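## Task

Pick the cleaner up from its holder and clean a single LC port: column 4 of 6 counted from the left, block 6 of 10 counted from the top, hole 4 of 4 counted from the top. Cleaning means the cleaner's nose goes fully into that port, then its body is pushed in until it will go no further. Then return the cleaner to its holder. Touching or moving anything else, or using force, may count as failure, and the robot must not topple or be left leaning.

## Robot and tools

Robot: a LinearBot, an omnidirectional wheeled base with a roughly 1.7 m column. A carriage rides up and down the column (lift_m, 0 to 1 m above its lowest point) and holds two identical six-joint arms, left and right, each with a two-finger gripper. Arm bases sit about 0.57 m + lift_m above the floor; carriage parts hang roughly 0.15 m below them. A hand can reach 0.78 m from its shoulder but only about 0.38 m below its arm base. Parked arm: joints 1 to 6 = 0, 0.05, 0.05, 1.45, 0, 0. Cameras: carriage_camera (fixed, facing forward, tilted about 20 degrees down), left_wrist_camera and right_wrist_camera (looking out past the fingertips).

Frames (metres): the base frame has its origin on the floor below the base centre, x forward, y left, z up. left_hand and right_hand readings are the midpoint between the finger pads in this frame; quat_wxyz gives hand orientation, hand z along the fingers, fingers opening along hand y. base_odometry is relative to where the base began the scene, counts wheel rotation only (slip looks like travel), heading in rad, positive left, range -3.142 to 3.142.

Tool move: one action plus optional camera choice. Arguments:
- base: an object holding exactly one relative command, measured from the base's last reported position: translate_m (forward +, -2 to 2 m), strafe_m (left +, -2 to 2 m) or rotate_rad (counter-clockwise +, -6.3 to 6.3 rad). These are offsets, not poses.
- joints: one flat object keyed by joint name, each value an absolute target, not an offset. lift_m 0 to 1 m. Per arm (prefix left_ or right_): joint1_rad -2.617 to 3.054 (yaw about vertical, 0 ahead, + left); joint2_rad 0 to 3.141 (shoulder: 0 upper arm level pointing back, 1.57 vertical, 3.14 level forward); joint3_rad 0 to 3.141 (elbow, 0 folded, 3.14 straight); joint4_rad -1.57 to 1.57 (wrist pitch, + lifts fingertips); joint5_rad -1.57 to 1.57 (wrist yaw, + swings fingertips right, opposite to joint 1); joint6_rad -2.094 to 2.094 (roll about the finger axis, + clockwise seen from the forearm); gripper_m 0 to 0.093 (pad gap in metres). Omitted joints may keep pushing toward earlier targets.
- speeds: optional caps for this action only: translate_m and strafe_m 0.02 to 0.5 m/s, rotate_rad 0.05 to 1.57 rad/s, lift_m 0.08 to 0.25 m/s.
- min_time_s: 0.1 to 8 s, the shortest duration for each arm/gripper motion; using it keeps hand paths straighter.
- cameras: list of carriage_camera, left_wrist_camera, right_wrist_camera or all; omitted means all, [] means none.
All motions in one action begin together. An action cannot exceed 15 s. Unknown keys make a call invalid; out-of-range values get it refused, and a refusal or a stop during a call cancels the remaining move, wait and finished_scene calls of that reply.

Tool wait: seconds (0 to 10), optional cameras; returns state and pictures without commanding anything. zoom_image: camera plus region [x0, y0, x1, y1] in pixels from the image's top-left, at most 504 by 504, on that camera's latest image. read_manual: only licence texts. finished_scene: scene (1 or 2); ends the scene irreversibly; the task must hold without the robot afterward.

Results: the move line is done, or the worst status among motions. base_status and joint_status per motion: done (base: wheels turned the full amount, slip possible), off_target (came to rest short, may still push), contact_stop or time_out (target dropped, holding), not_followed (a self-collision check withheld the arm's targets; grippers still act), limit_stop_at_motor_heat (a heat fault interrupted it; resend). on_its_own lists uncommanded behaviour; held at there is a target, not a reading. The pictures line names cameras in image order; images may lag the state slightly. motor_effort gives percent of maximum, bracket = peak in the last action; a falling lift effort while lowering means a hand rests on something. Joint torques are in joint order and wrap at ±28 N m for joints 1 to 3. Motor temperatures: per arm, joints then gripper; MOTOR HOT appears at 75 °C, and at 100 °C the arm drops limp for 30 to 60 s (OVER-TEMPERATURE FAULT).

Cautions: hand readings can be off, usually too high, more at long reach; small joint moves may not happen. Arms have no contact stop and keep pressing, then snap to target when released, so approach the port and holder gently with min_time_s and small steps. Gripper readings under a firm grip read a few mm narrower than the object; to release, command a clearly wider gap. Never let the arms hit or squeeze each other. Avoid tipping: keep the carriage low and arms in when driving, avoid sudden stops and hard pushes, and do not reverse under a table edge. After a base contact, back off about 0.2 m. Park arms when idle to limit heating. Do not drop the cleaner or bump other ports or objects. The simulation keeps running while you compose replies.

Each tool is called after "Emit:" in YAML: its name, and indented under it one key for each argument.

## Session

Emit:
move:

Scene clock: 0.00 s.
Joint torques (N m): no reading
Motor temperatures (°C): left_arm=[26 35 36 28 22 24 21] | right_arm=[26 37 33 33 22 26 25]
base_odometry: x=+0.000 y=+0.000 heading=+0.000
base_status: not commanded
joint_positions: lift_m=+0.300 left_joint1_rad=+0.002 left_joint2_rad=+0.059 left_joint3_rad=+0.065 left_joint4_rad=+1.410 left_joint5_rad=-0.040 left_joint6_rad=+0.031 left_gripper_m=+0.09396 right_joint1_rad=+0.008 right_joint2_rad=+0.050 right_joint3_rad=+0.036 right_joint4_rad=+1.403 right_joint5_rad=-0.035 right_joint6_rad=-0.027 right_gripper_m=+0.09396
joint_status: not commanded
motor_effort: lift_m=+21 drive_wheels=+0
left_hand: x=+0.2564 y=+0.3109 z=+1.3145 quat_wxyz=(+0.997, -0.019, +0.077, +0.018) (m; base frame)
right_hand: x=+0.2640 y=-0.2975 z=+1.3060 quat_wxyz=(+0.996, -0.019, +0.090, -0.008) (m; base frame)
pictures: carriage_camera, left_wrist_camera, right_wrist_camera
Images, in order (width x height): carriage_camera 896x504, left_wrist_camera 896x504, right_wrist_camera 896x504.

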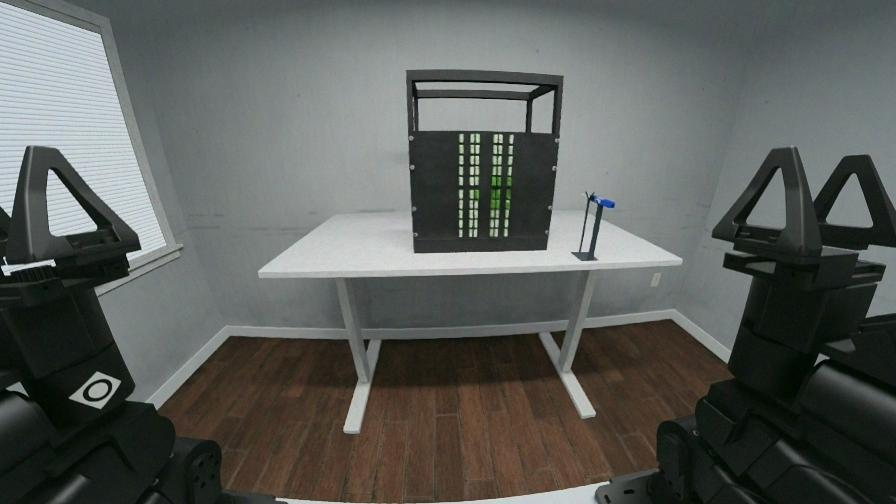

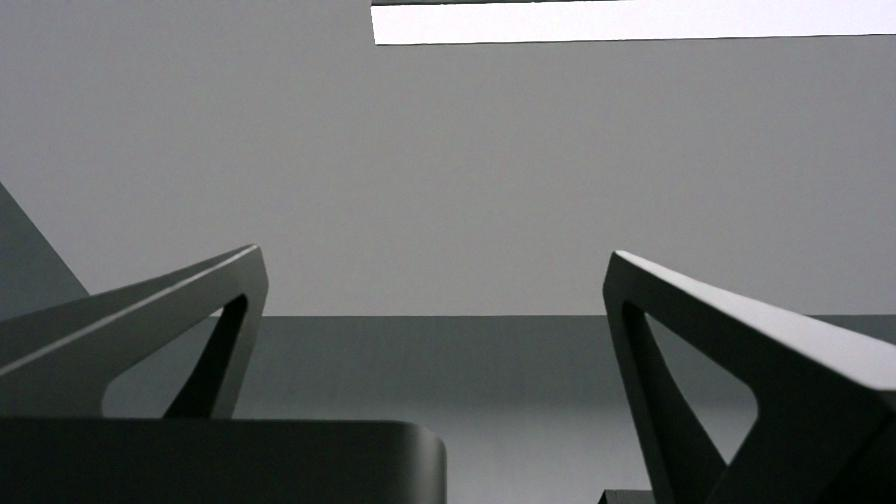

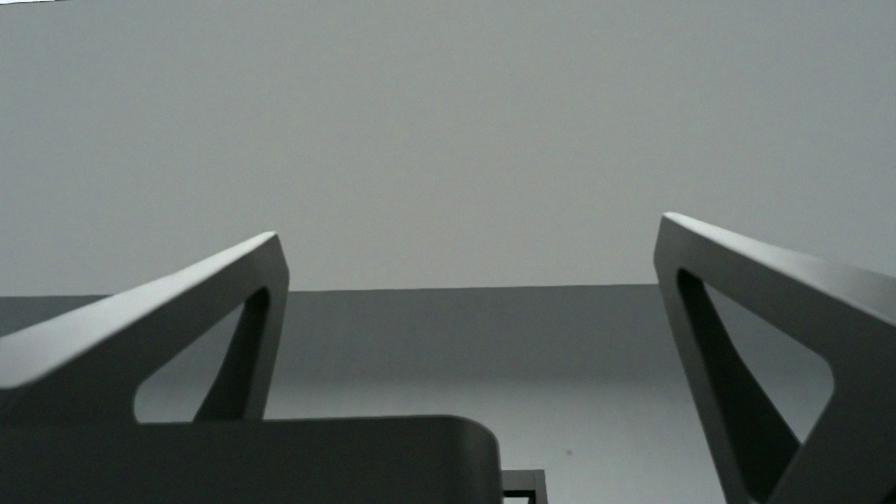

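Emit:
zoom_image:
  camera: "carriage_camera"
  region: [390, 60, 650, 280]

Emit:
zoom_image:
  camera: "carriage_camera"
  region: [550, 180, 640, 270]

Emit:
zoom_image:
  camera: "carriage_camera"
  region: [440, 125, 530, 245]

Scaled by 1.938 from the camera's 896x504 image, which has a finer 1280x720 frame.

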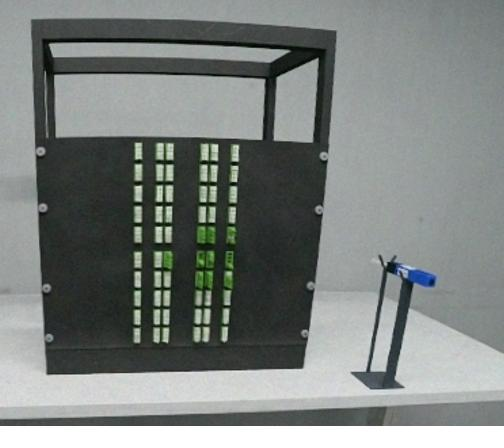

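Scaled by 5.600 from the camera's 896x504 image, which has a finer 1280x720 frame.

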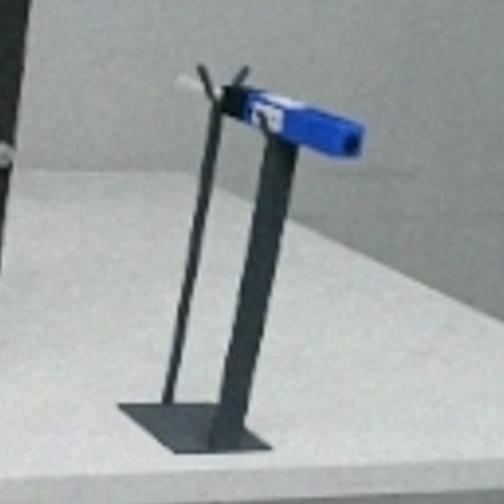

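Scaled by 4.200 from the camera's 896x504 image, which has a finer 1280x720 frame.

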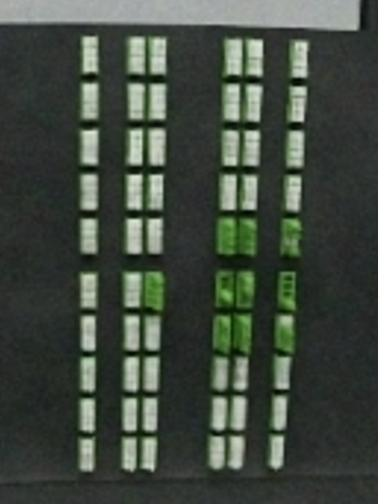

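Emit:
move:
  base: {"translate_m": 0.3}
  speeds: {"translate_m": 0.3}
  cameras: ["carriage_camera"]

Scene clock: 24.87 s.
Joint torques (N m): left_arm=[0.06 3.74 5.23 -0.16 0.09 0.04] | right_arm=[0.32 3.37 7.32 0.07 0.05 -0.12]
Motor temperatures (°C): left_arm=[26 36 37 28 22 24 21] | right_arm=[26 37 34 32 22 26 25]
move: done
base_odometry: x=+0.300 y=+0.000 heading=+0.000
base_status: done
joint_positions: lift_m=+0.300 left_joint1_rad=+0.002 left_joint2_rad=+0.059 left_joint3_rad=+0.065 left_joint4_rad=+1.409 left_joint5_rad=-0.040 left_joint6_rad=+0.031 left_gripper_m=+0.09396 right_joint1_rad=+0.008 right_joint2_rad=+0.050 right_joint3_rad=+0.036 right_joint4_rad=+1.399 right_joint5_rad=-0.035 right_joint6_rad=-0.027 right_gripper_m=+0.09396
joint_status: not commanded
motor_effort: lift_m=+21(22) drive_wheels=-4(15)
left_hand: x=+0.2565 y=+0.3109 z=+1.3145 quat_wxyz=(+0.997, -0.019, +0.078, +0.018) (m; base frame)
right_hand: x=+0.2649 y=-0.2975 z=+1.3058 quat_wxyz=(+0.996, -0.019, +0.092, -0.008) (m; base frame)
pictures: carriage_camera
Images, in order (width x height): carriage_camera 896x504.

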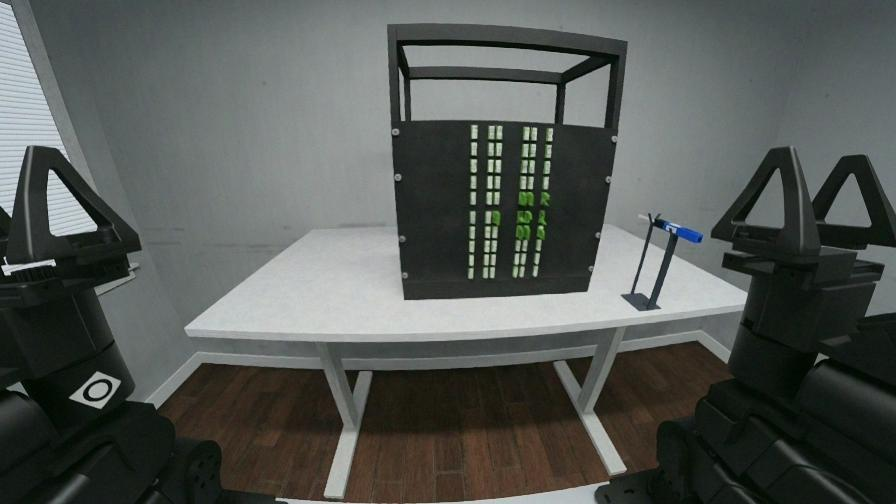

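Emit:
zoom_image:
  camera: "carriage_camera"
  region: [380, 100, 632, 310]

Emit:
zoom_image:
  camera: "carriage_camera"
  region: [600, 190, 740, 320]

Scaled by 2.000 from the camera's 896x504 image, which has a finer 1280x720 frame.

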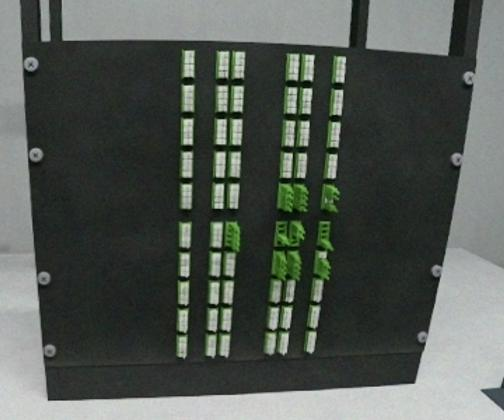

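Scaled by 3.600 from the camera's 896x504 image, which has a finer 1280x720 frame.

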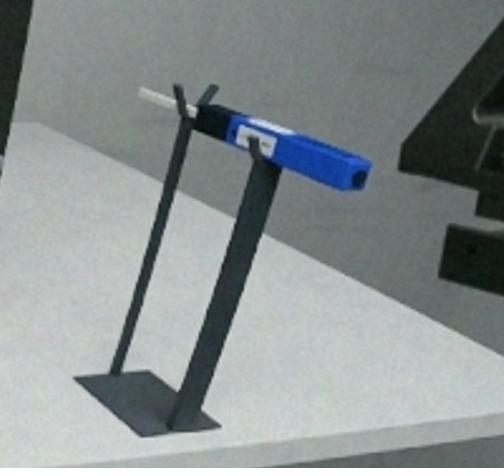

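Emit:
move:
  base: {"translate_m": -0.2}
  joints: {"lift_m": 0.48, "right_joint1_rad": -0.4075, "right_joint2_rad": 1.92, "right_joint3_rad": 0.598, "right_joint4_rad": 1.321, "right_joint5_rad": -0.4075, "right_joint6_rad": 0}
  speeds: {"translate_m": 0.25}
  min_time_s: 2.5

Scene clock: 190.20 s.
Joint torques (N m): left_arm=[0.05 3.55 5.27 -0.16 0.09 0.05] | right_arm=[-0.43 -7.57 8.58 2.32 -0.19 -0.05]
Motor temperatures (°C): left_arm=[25 35 38 25 22 24 21] | right_arm=[25 35 36 29 21 25 24]
move: done
base_odometry: x=+0.100 y=+0.000 heading=+0.000
base_status: done
joint_positions: lift_m=+0.480 left_joint1_rad=+0.002 left_joint2_rad=+0.059 left_joint3_rad=+0.065 left_joint4_rad=+1.410 left_joint5_rad=-0.040 left_joint6_rad=+0.031 left_gripper_m=+0.09396 right_joint1_rad=-0.399 right_joint2_rad=+1.910 right_joint3_rad=+0.570 right_joint4_rad=+1.322 right_joint5_rad=-0.392 right_joint6_rad=-0.007 right_gripper_m=+0.09396
joint_status: all done
motor_effort: lift_m=+21(26) drive_wheels=+0(13)
left_hand: x=+0.2564 y=+0.3109 z=+1.4946 quat_wxyz=(+0.997, -0.019, +0.077, +0.018) (m; base frame)
right_hand: x=+0.6623 y=-0.4204 z=+1.1945 quat_wxyz=(+0.701, +0.002, +0.713, -0.002) (m; base frame)
pictures: carriage_camera, left_wrist_camera, right_wrist_camera
Images, in order (width x height): carriage_camera 896x504, left_wrist_camera 896x504, right_wrist_camera 896x504.

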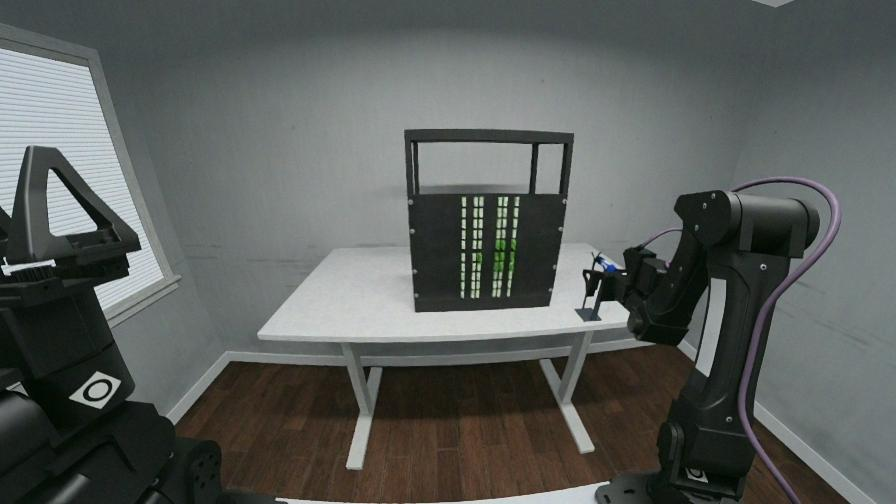

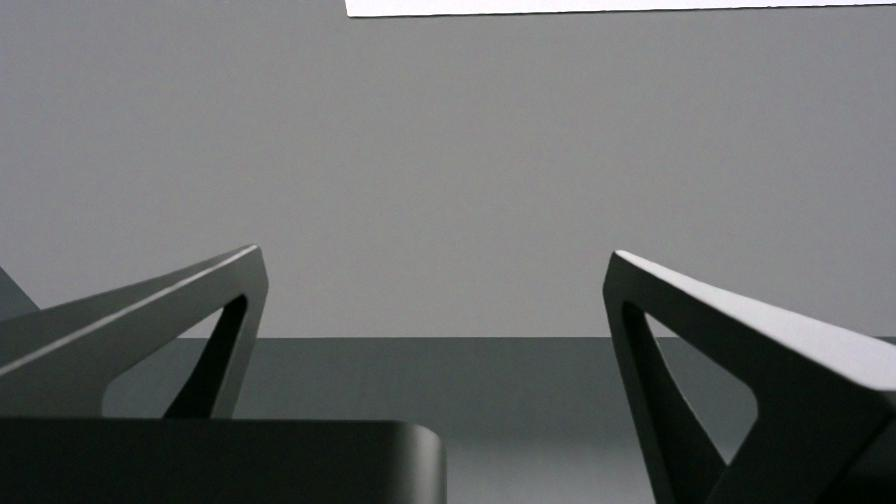

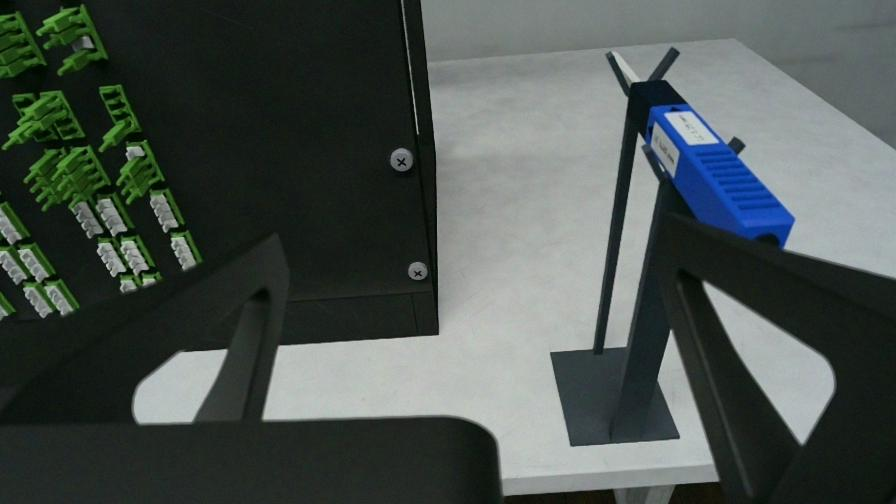

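Emit:
zoom_image:
  camera: "right_wrist_camera"
  region: [540, 30, 820, 260]

Emit:
zoom_image:
  camera: "right_wrist_camera"
  region: [0, 0, 280, 320]

Emit:
zoom_image:
  camera: "carriage_camera"
  region: [400, 180, 640, 340]

Scaled by 1.800 from the camera's 896x504 image, which has a finer 1280x720 frame.

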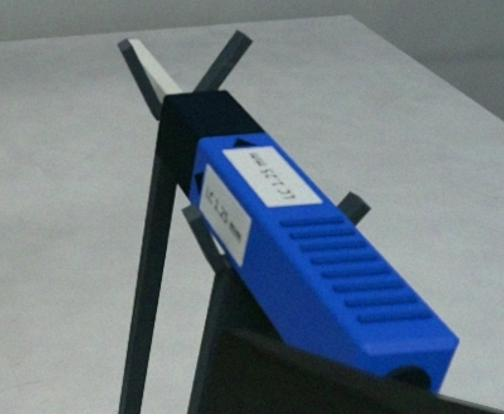

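Scaled by 1.575 from the camera's 896x504 image, which has a finer 1280x720 frame.

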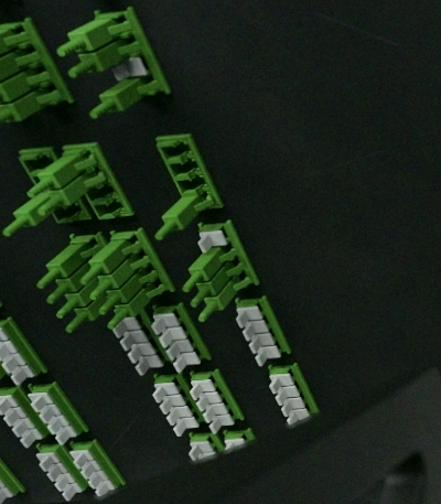

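Scaled by 2.100 from the camera's 896x504 image, which has a finer 1280x720 frame.

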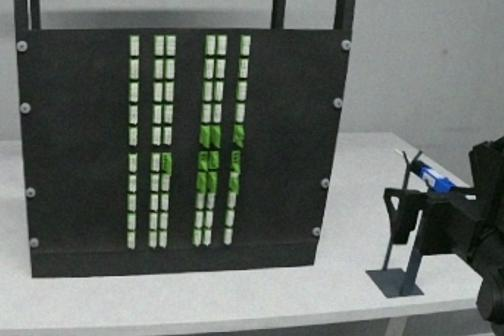

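Emit:
move:
  joints: {"right_joint1_rad": 0.4195, "right_joint2_rad": 1.923, "right_joint3_rad": 0.6045, "right_joint4_rad": 1.3187, "right_joint5_rad": 0.4195, "right_joint6_rad": 0}
  min_time_s: 1.5
  cameras: ["right_wrist_camera"]

Emit:
zoom_image:
  camera: "right_wrist_camera"
  region: [300, 0, 620, 260]

Scene clock: 249.83 s.
Joint torques (N m): left_arm=[0.12 3.64 5.15 -0.15 0.09 0.04] | right_arm=[0.99 -7.3 8.54 2.27 0.26 -0.06]
Motor temperatures (°C): left_arm=[25 34 38 24 22 24 21] | right_arm=[25 39 39 43 21 24 24]
move: done
base_odometry: x=+0.100 y=+0.000 heading=+0.000
base_status: not commanded
joint_positions: lift_m=+0.480 left_joint1_rad=+0.002 left_joint2_rad=+0.059 left_joint3_rad=+0.065 left_joint4_rad=+1.410 left_joint5_rad=-0.040 left_joint6_rad=+0.031 left_gripper_m=+0.09396 right_joint1_rad=+0.413 right_joint2_rad=+1.910 right_joint3_rad=+0.577 right_joint4_rad=+1.322 right_joint5_rad=+0.404 right_joint6_rad=-0.006 right_gripper_m=+0.09396
joint_status: all done
motor_effort: lift_m=+21(21) drive_wheels=+0(1)
left_hand: x=+0.2564 y=+0.3109 z=+1.4946 quat_wxyz=(+0.997, -0.019, +0.077, +0.018) (m; base frame)
right_hand: x=+0.6622 y=-0.1828 z=+1.1968 quat_wxyz=(+0.703, -0.007, +0.711, -0.001) (m; base frame)
pictures: right_wrist_camera
Images, in order (width x height): right_wrist_camera 896x504.

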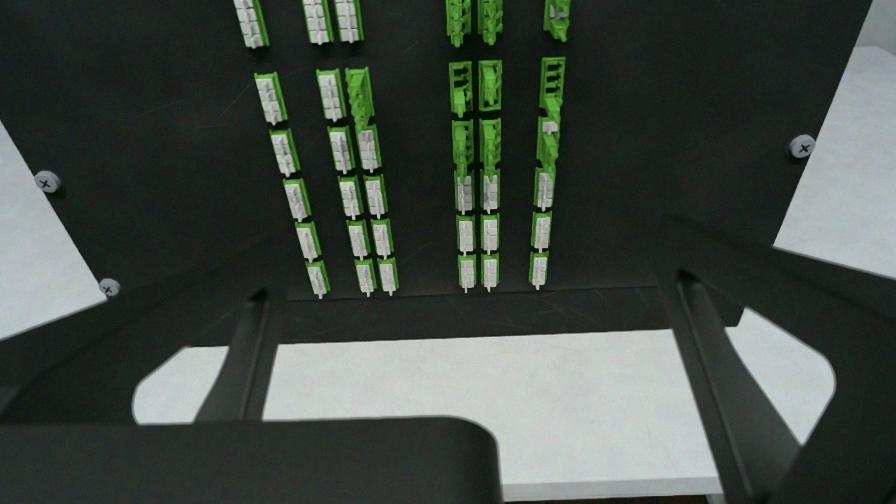

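Scaled by 1.575 from the camera's 896x504 image, which has a finer 1280x720 frame.

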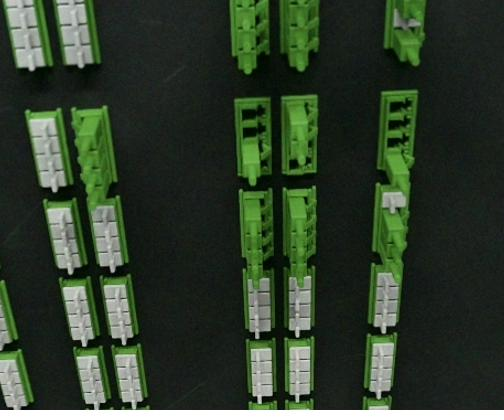

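Emit:
zoom_image:
  camera: "right_wrist_camera"
  region: [435, 50, 585, 190]

Scaled by 3.360 from the camera's 896x504 image, which has a finer 1280x720 frame.

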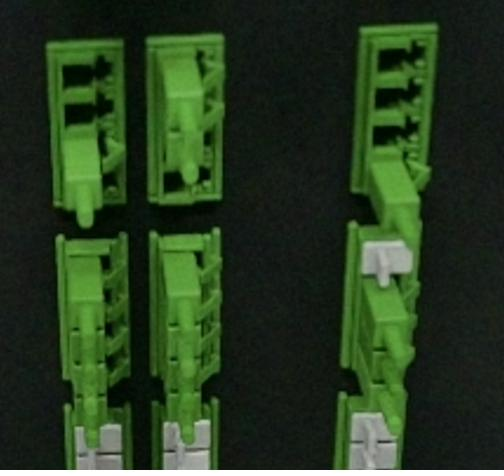

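Emit:
move:
  joints: {"lift_m": 0.3, "right_joint1_rad": 0.1835, "right_joint2_rad": 2.134, "right_joint3_rad": 0.95, "right_joint4_rad": 1.534, "right_joint5_rad": 0.0, "right_joint6_rad": 0}
  min_time_s: 2
  cameras: ["right_wrist_camera", "carriage_camera"]

Scene clock: 291.97 s.
Joint torques (N m): left_arm=[0.13 3.71 5.23 -0.16 0.09 0.05] | right_arm=[-0.42 -9.58 9.48 2.37 -0.11 -0.06]
Motor temperatures (°C): left_arm=[25 34 38 24 22 24 21] | right_arm=[25 39 40 47 21 24 24]
move: done
base_odometry: x=+0.100 y=+0.000 heading=+0.000
base_status: not commanded
joint_positions: lift_m=+0.300 left_joint1_rad=+0.002 left_joint2_rad=+0.059 left_joint3_rad=+0.065 left_joint4_rad=+1.410 left_joint5_rad=-0.040 left_joint6_rad=+0.031 left_gripper_m=+0.09396 right_joint1_rad=+0.191 right_joint2_rad=+2.121 right_joint3_rad=+0.920 right_joint4_rad=+1.515 right_joint5_rad=+0.015 right_joint6_rad=-0.006 right_gripper_m=+0.09396
joint_status: all done
motor_effort: lift_m=+22(23) drive_wheels=+0(1)
left_hand: x=+0.2564 y=+0.3109 z=+1.3144 quat_wxyz=(+0.997, -0.019, +0.077, +0.018) (m; base frame)
right_hand: x=+0.7446 y=-0.2046 z=+1.0885 quat_wxyz=(+0.806, -0.052, +0.586, +0.070) (m; base frame)
pictures: carriage_camera, right_wrist_camera
Images, in order (width x height): carriage_camera 896x504, right_wrist_camera 896x504.

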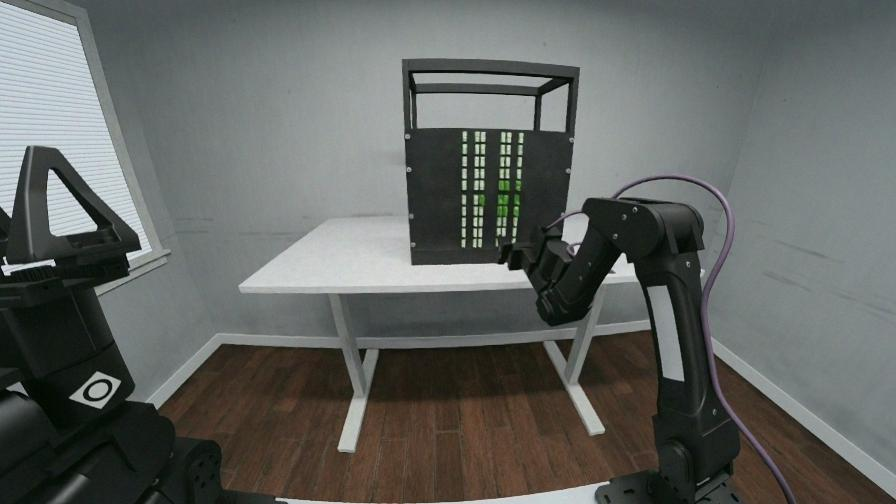

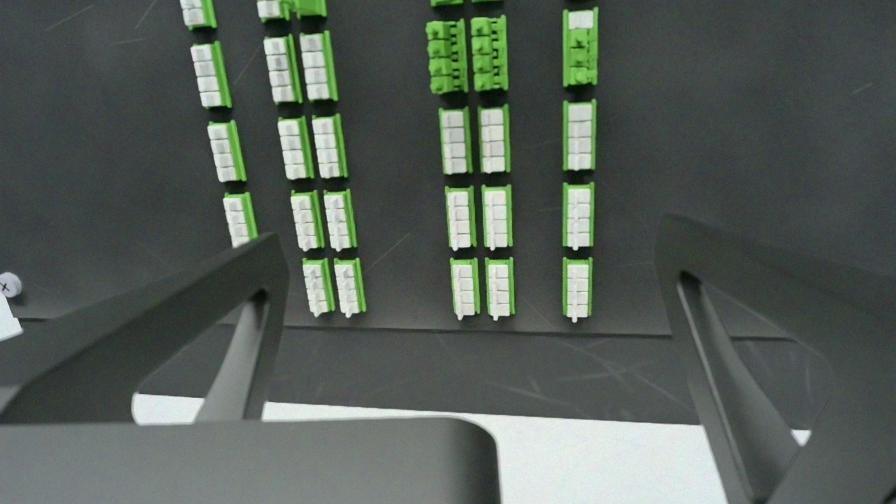

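Emit:
move:
  joints: {"lift_m": 0.34}
  cameras: ["right_wrist_camera"]

Emit:
zoom_image:
  camera: "right_wrist_camera"
  region: [400, 0, 640, 160]

Scene clock: 313.00 s.
Joint torques (N m): left_arm=[0.1 3.7 5.3 -0.15 0.09 0] | right_arm=[-0.39 -10.85 8.39 2.16 -0.13 -0.06]
Motor temperatures (°C): left_arm=[25 34 38 24 22 24 21] | right_arm=[25 39 41 47 21 24 24]
move: done
base_odometry: x=+0.100 y=+0.000 heading=+0.000
base_status: not commanded
joint_positions: lift_m=+0.340 left_joint1_rad=+0.002 left_joint2_rad=+0.059 left_joint3_rad=+0.066 left_joint4_rad=+1.410 left_joint5_rad=-0.040 left_joint6_rad=+0.031 left_gripper_m=+0.09396 right_joint1_rad=+0.191 right_joint2_rad=+2.133 right_joint3_rad=+0.930 right_joint4_rad=+1.531 right_joint5_rad=+0.013 right_joint6_rad=-0.006 right_gripper_m=+0.09396
joint_status: all done
motor_effort: lift_m=+21(25) drive_wheels=-1(1)
left_hand: x=+0.2562 y=+0.3109 z=+1.3548 quat_wxyz=(+0.997, -0.019, +0.077, +0.018) (m; base frame)
right_hand: x=+0.7458 y=-0.2041 z=+1.1302 quat_wxyz=(+0.810, -0.052, +0.580, +0.071) (m; base frame)
pictures: right_wrist_camera
Images, in order (width x height): right_wrist_camera 896x504.

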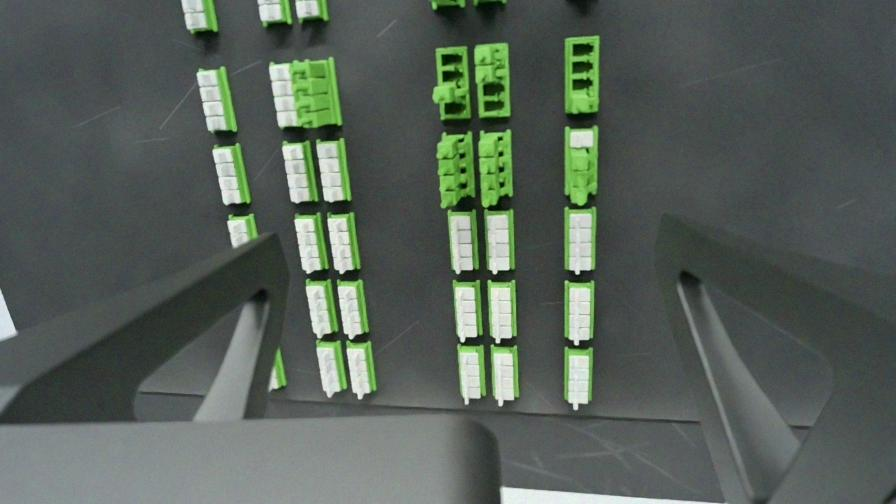

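Scaled by 2.100 from the camera's 896x504 image, which has a finer 1280x720 frame.

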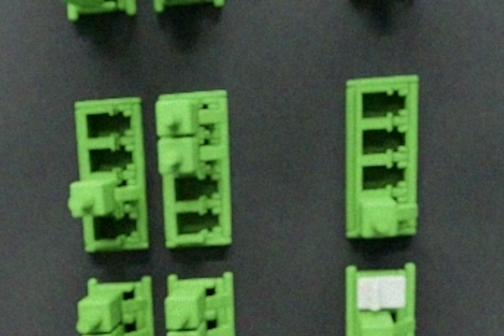

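Emit:
zoom_image:
  camera: "right_wrist_camera"
  region: [420, 0, 620, 210]

Emit:
zoom_image:
  camera: "right_wrist_camera"
  region: [420, 200, 620, 410]

Scaled by 2.400 from the camera's 896x504 image, which has a finer 1280x720 frame.

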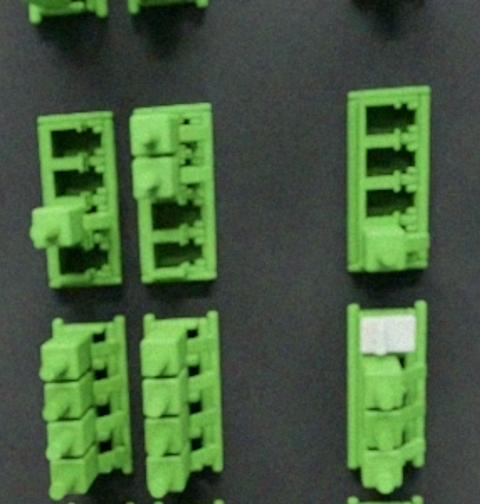

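Scaled by 2.400 from the camera's 896x504 image, which has a finer 1280x720 frame.

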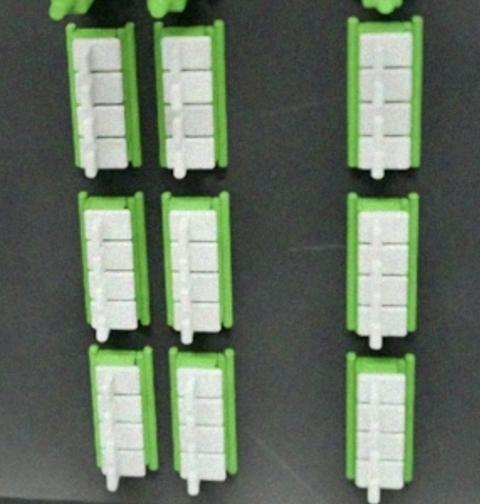

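Emit:
move:
  base: {"translate_m": -0.06}
  joints: {"lift_m": 0.48, "right_joint1_rad": -0.629, "right_joint2_rad": 1.9675, "right_joint3_rad": 0.9985, "right_joint4_rad": 0.969, "right_joint5_rad": -0.629, "right_joint6_rad": 0}
  min_time_s: 2.5
  cameras: ["right_wrist_camera", "carriage_camera"]

Emit:
zoom_image:
  camera: "right_wrist_camera"
  region: [340, 30, 640, 330]

Scene clock: 411.17 s.
Joint torques (N m): left_arm=[0.1 3.67 5.29 -0.18 0.07 0.03] | right_arm=[-0.32 -14.43 10.91 2.2 -0.16 -0.06]
Motor temperatures (°C): left_arm=[25 33 38 23 21 23 21] | right_arm=[25 46 41 46 21 24 24]
move: done
base_odometry: x=+0.040 y=-0.001 heading=-0.001
base_status: done
joint_positions: lift_m=+0.480 left_joint1_rad=+0.002 left_joint2_rad=+0.059 left_joint3_rad=+0.066 left_joint4_rad=+1.410 left_joint5_rad=-0.040 left_joint6_rad=+0.031 left_gripper_m=+0.09396 right_joint1_rad=-0.622 right_joint2_rad=+2.006 right_joint3_rad=+0.964 right_joint4_rad=+0.976 right_joint5_rad=-0.614 right_joint6_rad=-0.006 right_gripper_m=+0.09396
joint_status: all done
motor_effort: lift_m=+21(25) drive_wheels=+0(11)
left_hand: x=+0.2562 y=+0.3109 z=+1.4947 quat_wxyz=(+0.997, -0.019, +0.077, +0.018) (m; base frame)
right_hand: x=+0.6984 y=-0.5271 z=+1.2189 quat_wxyz=(+0.688, +0.014, +0.726, +0.008) (m; base frame)
pictures: carriage_camera, right_wrist_camera
Images, in order (width x height): carriage_camera 896x504, right_wrist_camera 896x504.

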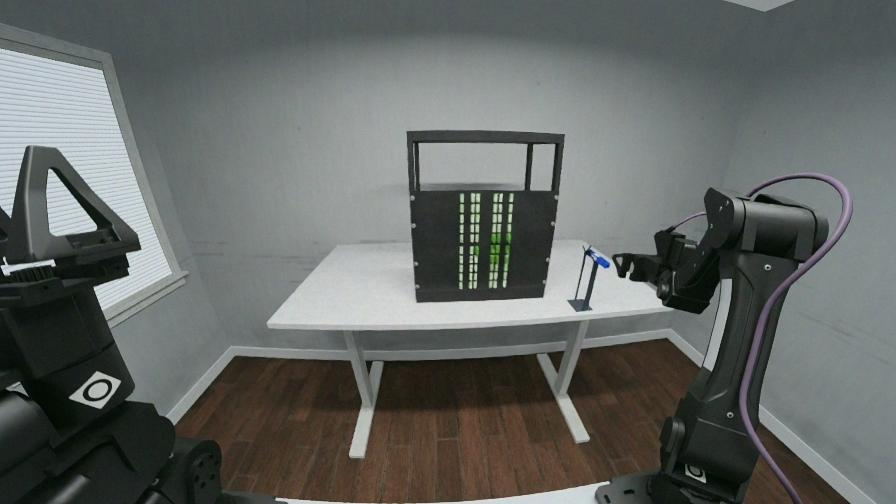

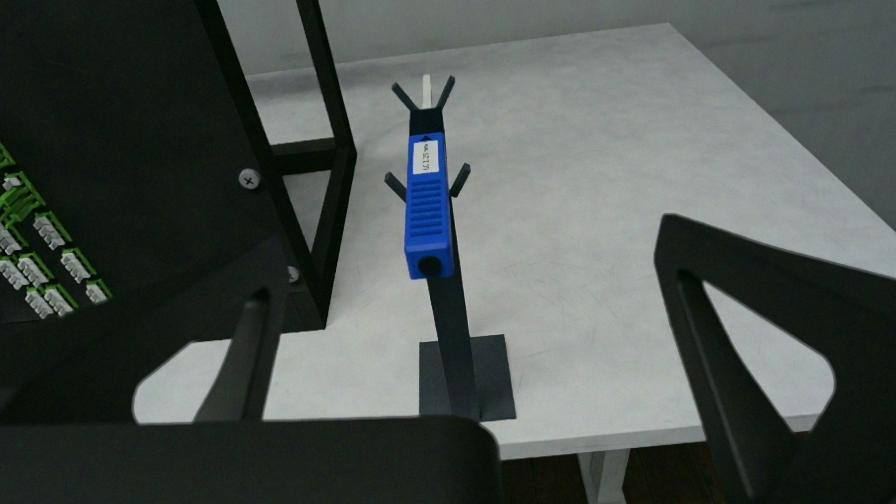

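Scaled by 1.680 from the camera's 896x504 image, which has a finer 1280x720 frame.

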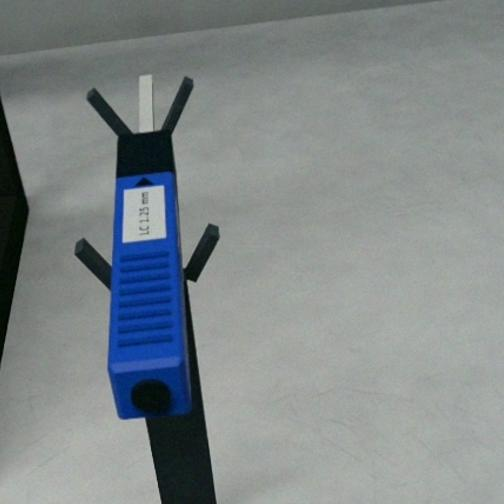

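Emit:
move:
  joints: {"right_joint1_rad": -0.549, "right_joint2_rad": 2.219, "right_joint3_rad": 1.0515, "right_joint4_rad": 1.2365, "right_joint5_rad": -0.537, "right_joint6_rad": 0.0}
  min_time_s: 1.5
  cameras: ["right_wrist_camera"]

Emit:
zoom_image:
  camera: "right_wrist_camera"
  region: [260, 0, 680, 400]

Scene clock: 500.67 s.
Joint torques (N m): left_arm=[0.13 3.62 5.18 -0.15 0.08 0.06] | right_arm=[1.13 -10.37 9.74 2.41 0.19 -0.05]
Motor temperatures (°C): left_arm=[24 33 38 23 21 23 21] | right_arm=[25 61 47 52 21 24 24]
move: done
base_odometry: x=+0.040 y=-0.001 heading=-0.001
base_status: not commanded
joint_positions: lift_m=+0.480 left_joint1_rad=+0.002 left_joint2_rad=+0.059 left_joint3_rad=+0.066 left_joint4_rad=+1.410 left_joint5_rad=-0.040 left_joint6_rad=+0.031 left_gripper_m=+0.09396 right_joint1_rad=-0.557 right_joint2_rad=+2.207 right_joint3_rad=+1.020 right_joint4_rad=+1.217 right_joint5_rad=-0.551 right_joint6_rad=-0.006 right_gripper_m=+0.09396
joint_status: all done
motor_effort: lift_m=+20(22) drive_wheels=+0(1)
left_hand: x=+0.2562 y=+0.3109 z=+1.4947 quat_wxyz=(+0.997, -0.019, +0.077, +0.018) (m; base frame)
right_hand: x=+0.7275 y=-0.5152 z=+1.1892 quat_wxyz=(+0.716, -0.006, +0.698, -0.010) (m; base frame)
pictures: right_wrist_camera
Images, in order (width x height): right_wrist_camera 896x504.

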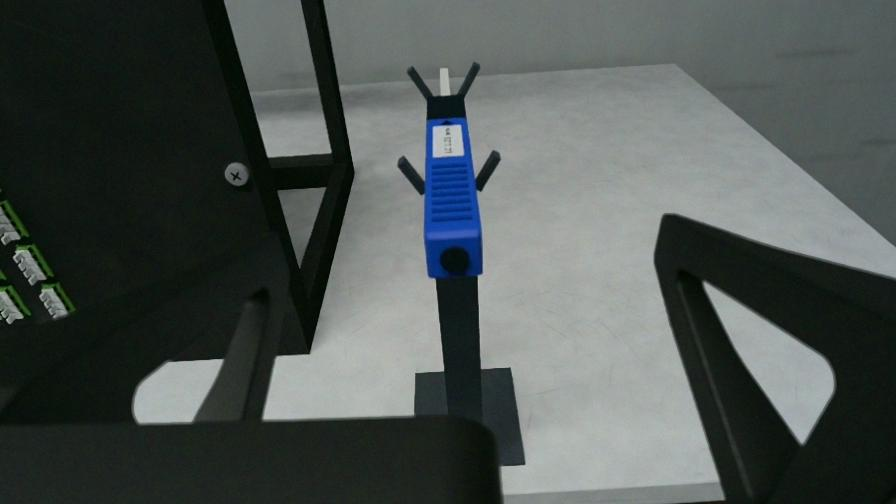

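Scaled by 1.200 from the camera's 896x504 image, which has a finer 1280x720 frame.

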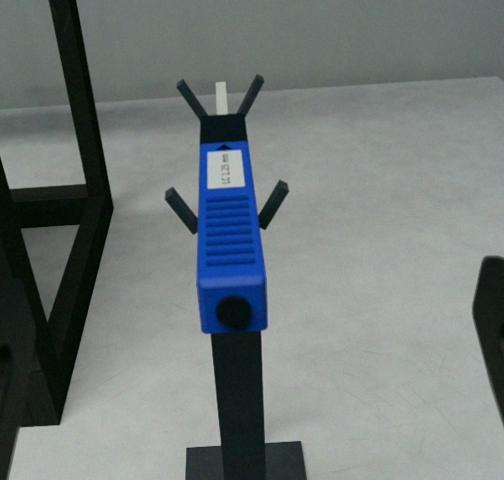

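Emit:
move:
  joints: {"lift_m": 0.455}
  speeds: {"lift_m": 0.08}
  cameras: ["right_wrist_camera"]

Emit:
zoom_image:
  camera: "right_wrist_camera"
  region: [360, 0, 560, 300]

Scene clock: 534.50 s.
Joint torques (N m): left_arm=[0.13 3.59 5.18 -0.12 0.07 0.04] | right_arm=[1.16 -11 9.22 2.36 0.2 -0.06]
Motor temperatures (°C): left_arm=[24 32 38 23 21 23 21] | right_arm=[25 54 46 52 21 24 24]
move: done
base_odometry: x=+0.040 y=-0.001 heading=-0.001
base_status: not commanded
joint_positions: lift_m=+0.455 left_joint1_rad=+0.002 left_joint2_rad=+0.059 left_joint3_rad=+0.066 left_joint4_rad=+1.410 left_joint5_rad=-0.040 left_joint6_rad=+0.031 left_gripper_m=+0.09396 right_joint1_rad=-0.557 right_joint2_rad=+2.212 right_joint3_rad=+1.026 right_joint4_rad=+1.226 right_joint5_rad=-0.551 right_joint6_rad=-0.006 right_gripper_m=+0.09396
joint_status: all done
motor_effort: lift_m=+22(23) drive_wheels=+1(1)
left_hand: x=+0.2562 y=+0.3109 z=+1.4695 quat_wxyz=(+0.997, -0.019, +0.077, +0.018) (m; base frame)
right_hand: x=+0.7284 y=-0.5159 z=+1.1653 quat_wxyz=(+0.719, -0.008, +0.695, -0.012) (m; base frame)
pictures: right_wrist_camera
Images, in order (width x height): right_wrist_camera 896x504.

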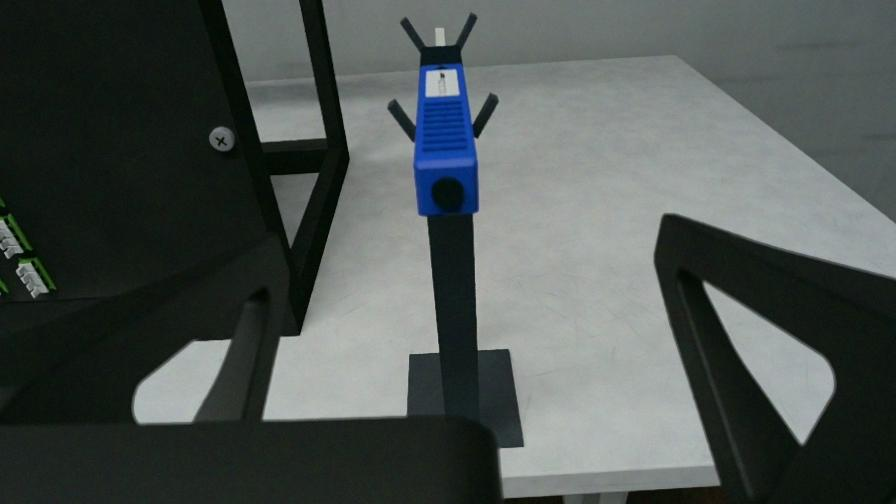

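Scaled by 1.680 from the camera's 896x504 image, which has a finer 1280x720 frame.

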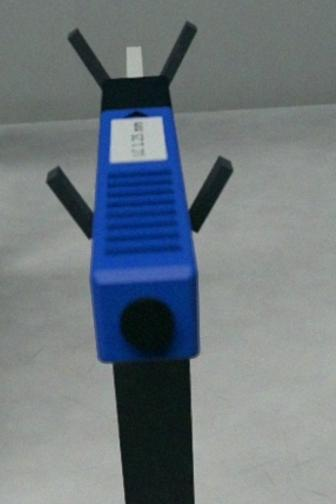

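Emit:
move:
  base: {"strafe_m": 0.0055}
  speeds: {"strafe_m": 0.03}
  cameras: []

Emit:
move:
  base: {"translate_m": 0.03}
  speeds: {"translate_m": 0.05}
  cameras: ["right_wrist_camera"]

Emit:
zoom_image:
  camera: "right_wrist_camera"
  region: [260, 0, 680, 300]

Scene clock: 580.27 s.
Joint torques (N m): left_arm=[0.12 3.82 5.24 -0.15 0.05 0.02] | right_arm=[0.61 -10.93 9.18 2.34 0.16 -0.06]
Motor temperatures (°C): left_arm=[24 32 38 23 21 23 21] | right_arm=[25 52 45 59 21 24 24]
move: done
base_odometry: x=+0.040 y=+0.005 heading=-0.001
base_status: done
joint_positions: lift_m=+0.455 left_joint1_rad=+0.001 left_joint2_rad=+0.059 left_joint3_rad=+0.066 left_joint4_rad=+1.410 left_joint5_rad=-0.040 left_joint6_rad=+0.031 left_gripper_m=+0.09396 right_joint1_rad=-0.550 right_joint2_rad=+2.212 right_joint3_rad=+1.026 right_joint4_rad=+1.226 right_joint5_rad=-0.549 right_joint6_rad=-0.006 right_gripper_m=+0.09396
joint_status: not commanded
motor_effort: lift_m=+22(23) drive_wheels=+1(4)
left_hand: x=+0.2562 y=+0.3109 z=+1.4695 quat_wxyz=(+0.997, -0.019, +0.077, +0.018) (m; base frame)
right_hand: x=+0.7297 y=-0.5129 z=+1.1653 quat_wxyz=(+0.719, -0.009, +0.695, -0.010) (m; base frame)
pictures: none
No camera images: "cameras" was empty.

Scene clock: 581.37 s.
Joint torques (N m): left_arm=[0.21 3.7 5.12 -0.16 0.08 0.05] | right_arm=[0.46 -10.99 9.2 2.35 0.17 -0.05]
Motor temperatures (°C): left_arm=[24 32 38 23 21 23 21] | right_arm=[25 52 45 59 21 24 24]
move: done
base_odometry: x=+0.070 y=+0.005 heading=-0.001
base_status: done
joint_positions: lift_m=+0.455 left_joint1_rad=+0.001 left_joint2_rad=+0.059 left_joint3_rad=+0.066 left_joint4_rad=+1.410 left_joint5_rad=-0.040 left_joint6_rad=+0.031 left_gripper_m=+0.09396 right_joint1_rad=-0.550 right_joint2_rad=+2.212 right_joint3_rad=+1.026 right_joint4_rad=+1.226 right_joint5_rad=-0.548 right_joint6_rad=-0.006 right_gripper_m=+0.09396
joint_status: not commanded
motor_effort: lift_m=+22(23) drive_wheels=+1(9)
left_hand: x=+0.2562 y=+0.3109 z=+1.4695 quat_wxyz=(+0.997, -0.019, +0.077, +0.018) (m; base frame)
right_hand: x=+0.7297 y=-0.5130 z=+1.1653 quat_wxyz=(+0.719, -0.009, +0.695, -0.010) (m; base frame)
pictures: right_wrist_camera
Images, in order (width x height): right_wrist_camera 896x504.

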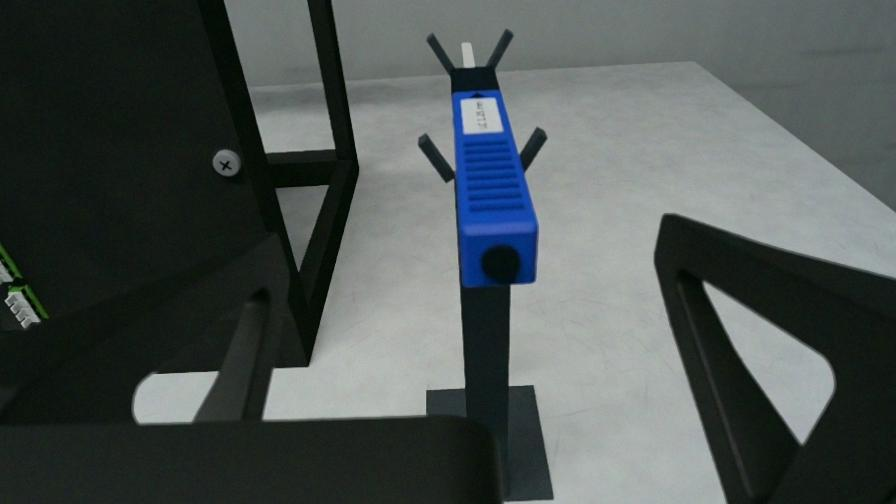

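Scaled by 1.200 from the camera's 896x504 image, which has a finer 1280x720 frame.

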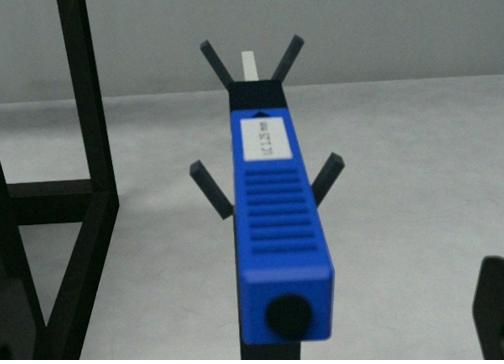

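Emit:
wait:
  seconds: 0.1
  cameras: ["carriage_camera", "right_wrist_camera"]

Emit:
zoom_image:
  camera: "carriage_camera"
  region: [400, 130, 640, 330]

Scene clock: 587.03 s.
Joint torques (N m): left_arm=[0.21 3.73 5.2 -0.16 0.08 0.04] | right_arm=[0.47 -10.97 9.24 2.36 0.16 -0.06]
Motor temperatures (°C): left_arm=[24 32 38 23 21 23 21] | right_arm=[25 52 45 60 21 24 24]
base_odometry: x=+0.070 y=+0.005 heading=-0.001
base_status: done
joint_positions: lift_m=+0.455 left_joint1_rad=+0.001 left_joint2_rad=+0.059 left_joint3_rad=+0.066 left_joint4_rad=+1.410 left_joint5_rad=-0.040 left_joint6_rad=+0.031 left_gripper_m=+0.09396 right_joint1_rad=-0.550 right_joint2_rad=+2.212 right_joint3_rad=+1.026 right_joint4_rad=+1.226 right_joint5_rad=-0.548 right_joint6_rad=-0.006 right_gripper_m=+0.09396
joint_status: not commanded
motor_effort: lift_m=+22(23) drive_wheels=+1(9)
left_hand: x=+0.2562 y=+0.3109 z=+1.4695 quat_wxyz=(+0.997, -0.019, +0.077, +0.018) (m; base frame)
right_hand: x=+0.7297 y=-0.5130 z=+1.1653 quat_wxyz=(+0.719, -0.009, +0.695, -0.010) (m; base frame)
wait: 0.10 s; at rest from the start
pictures: carriage_camera, right_wrist_camera
Images, in order (width x height): carriage_camera 896x504, right_wrist_camera 896x504.

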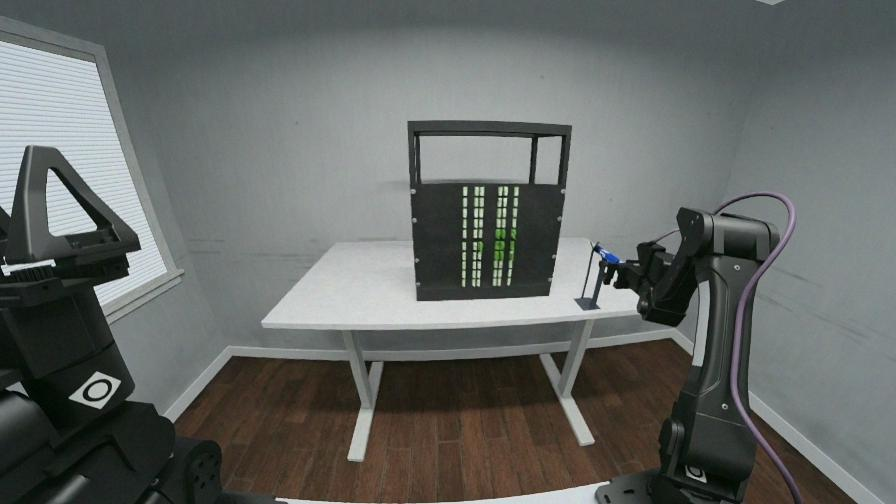

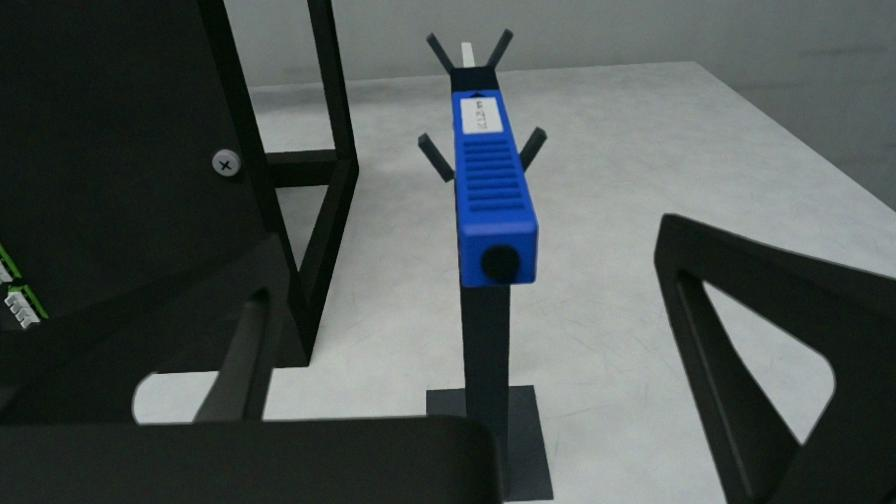

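Scaled by 2.100 from the camera's 896x504 image, which has a finer 1280x720 frame.

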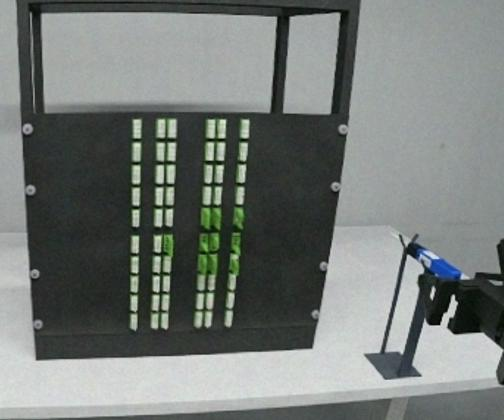

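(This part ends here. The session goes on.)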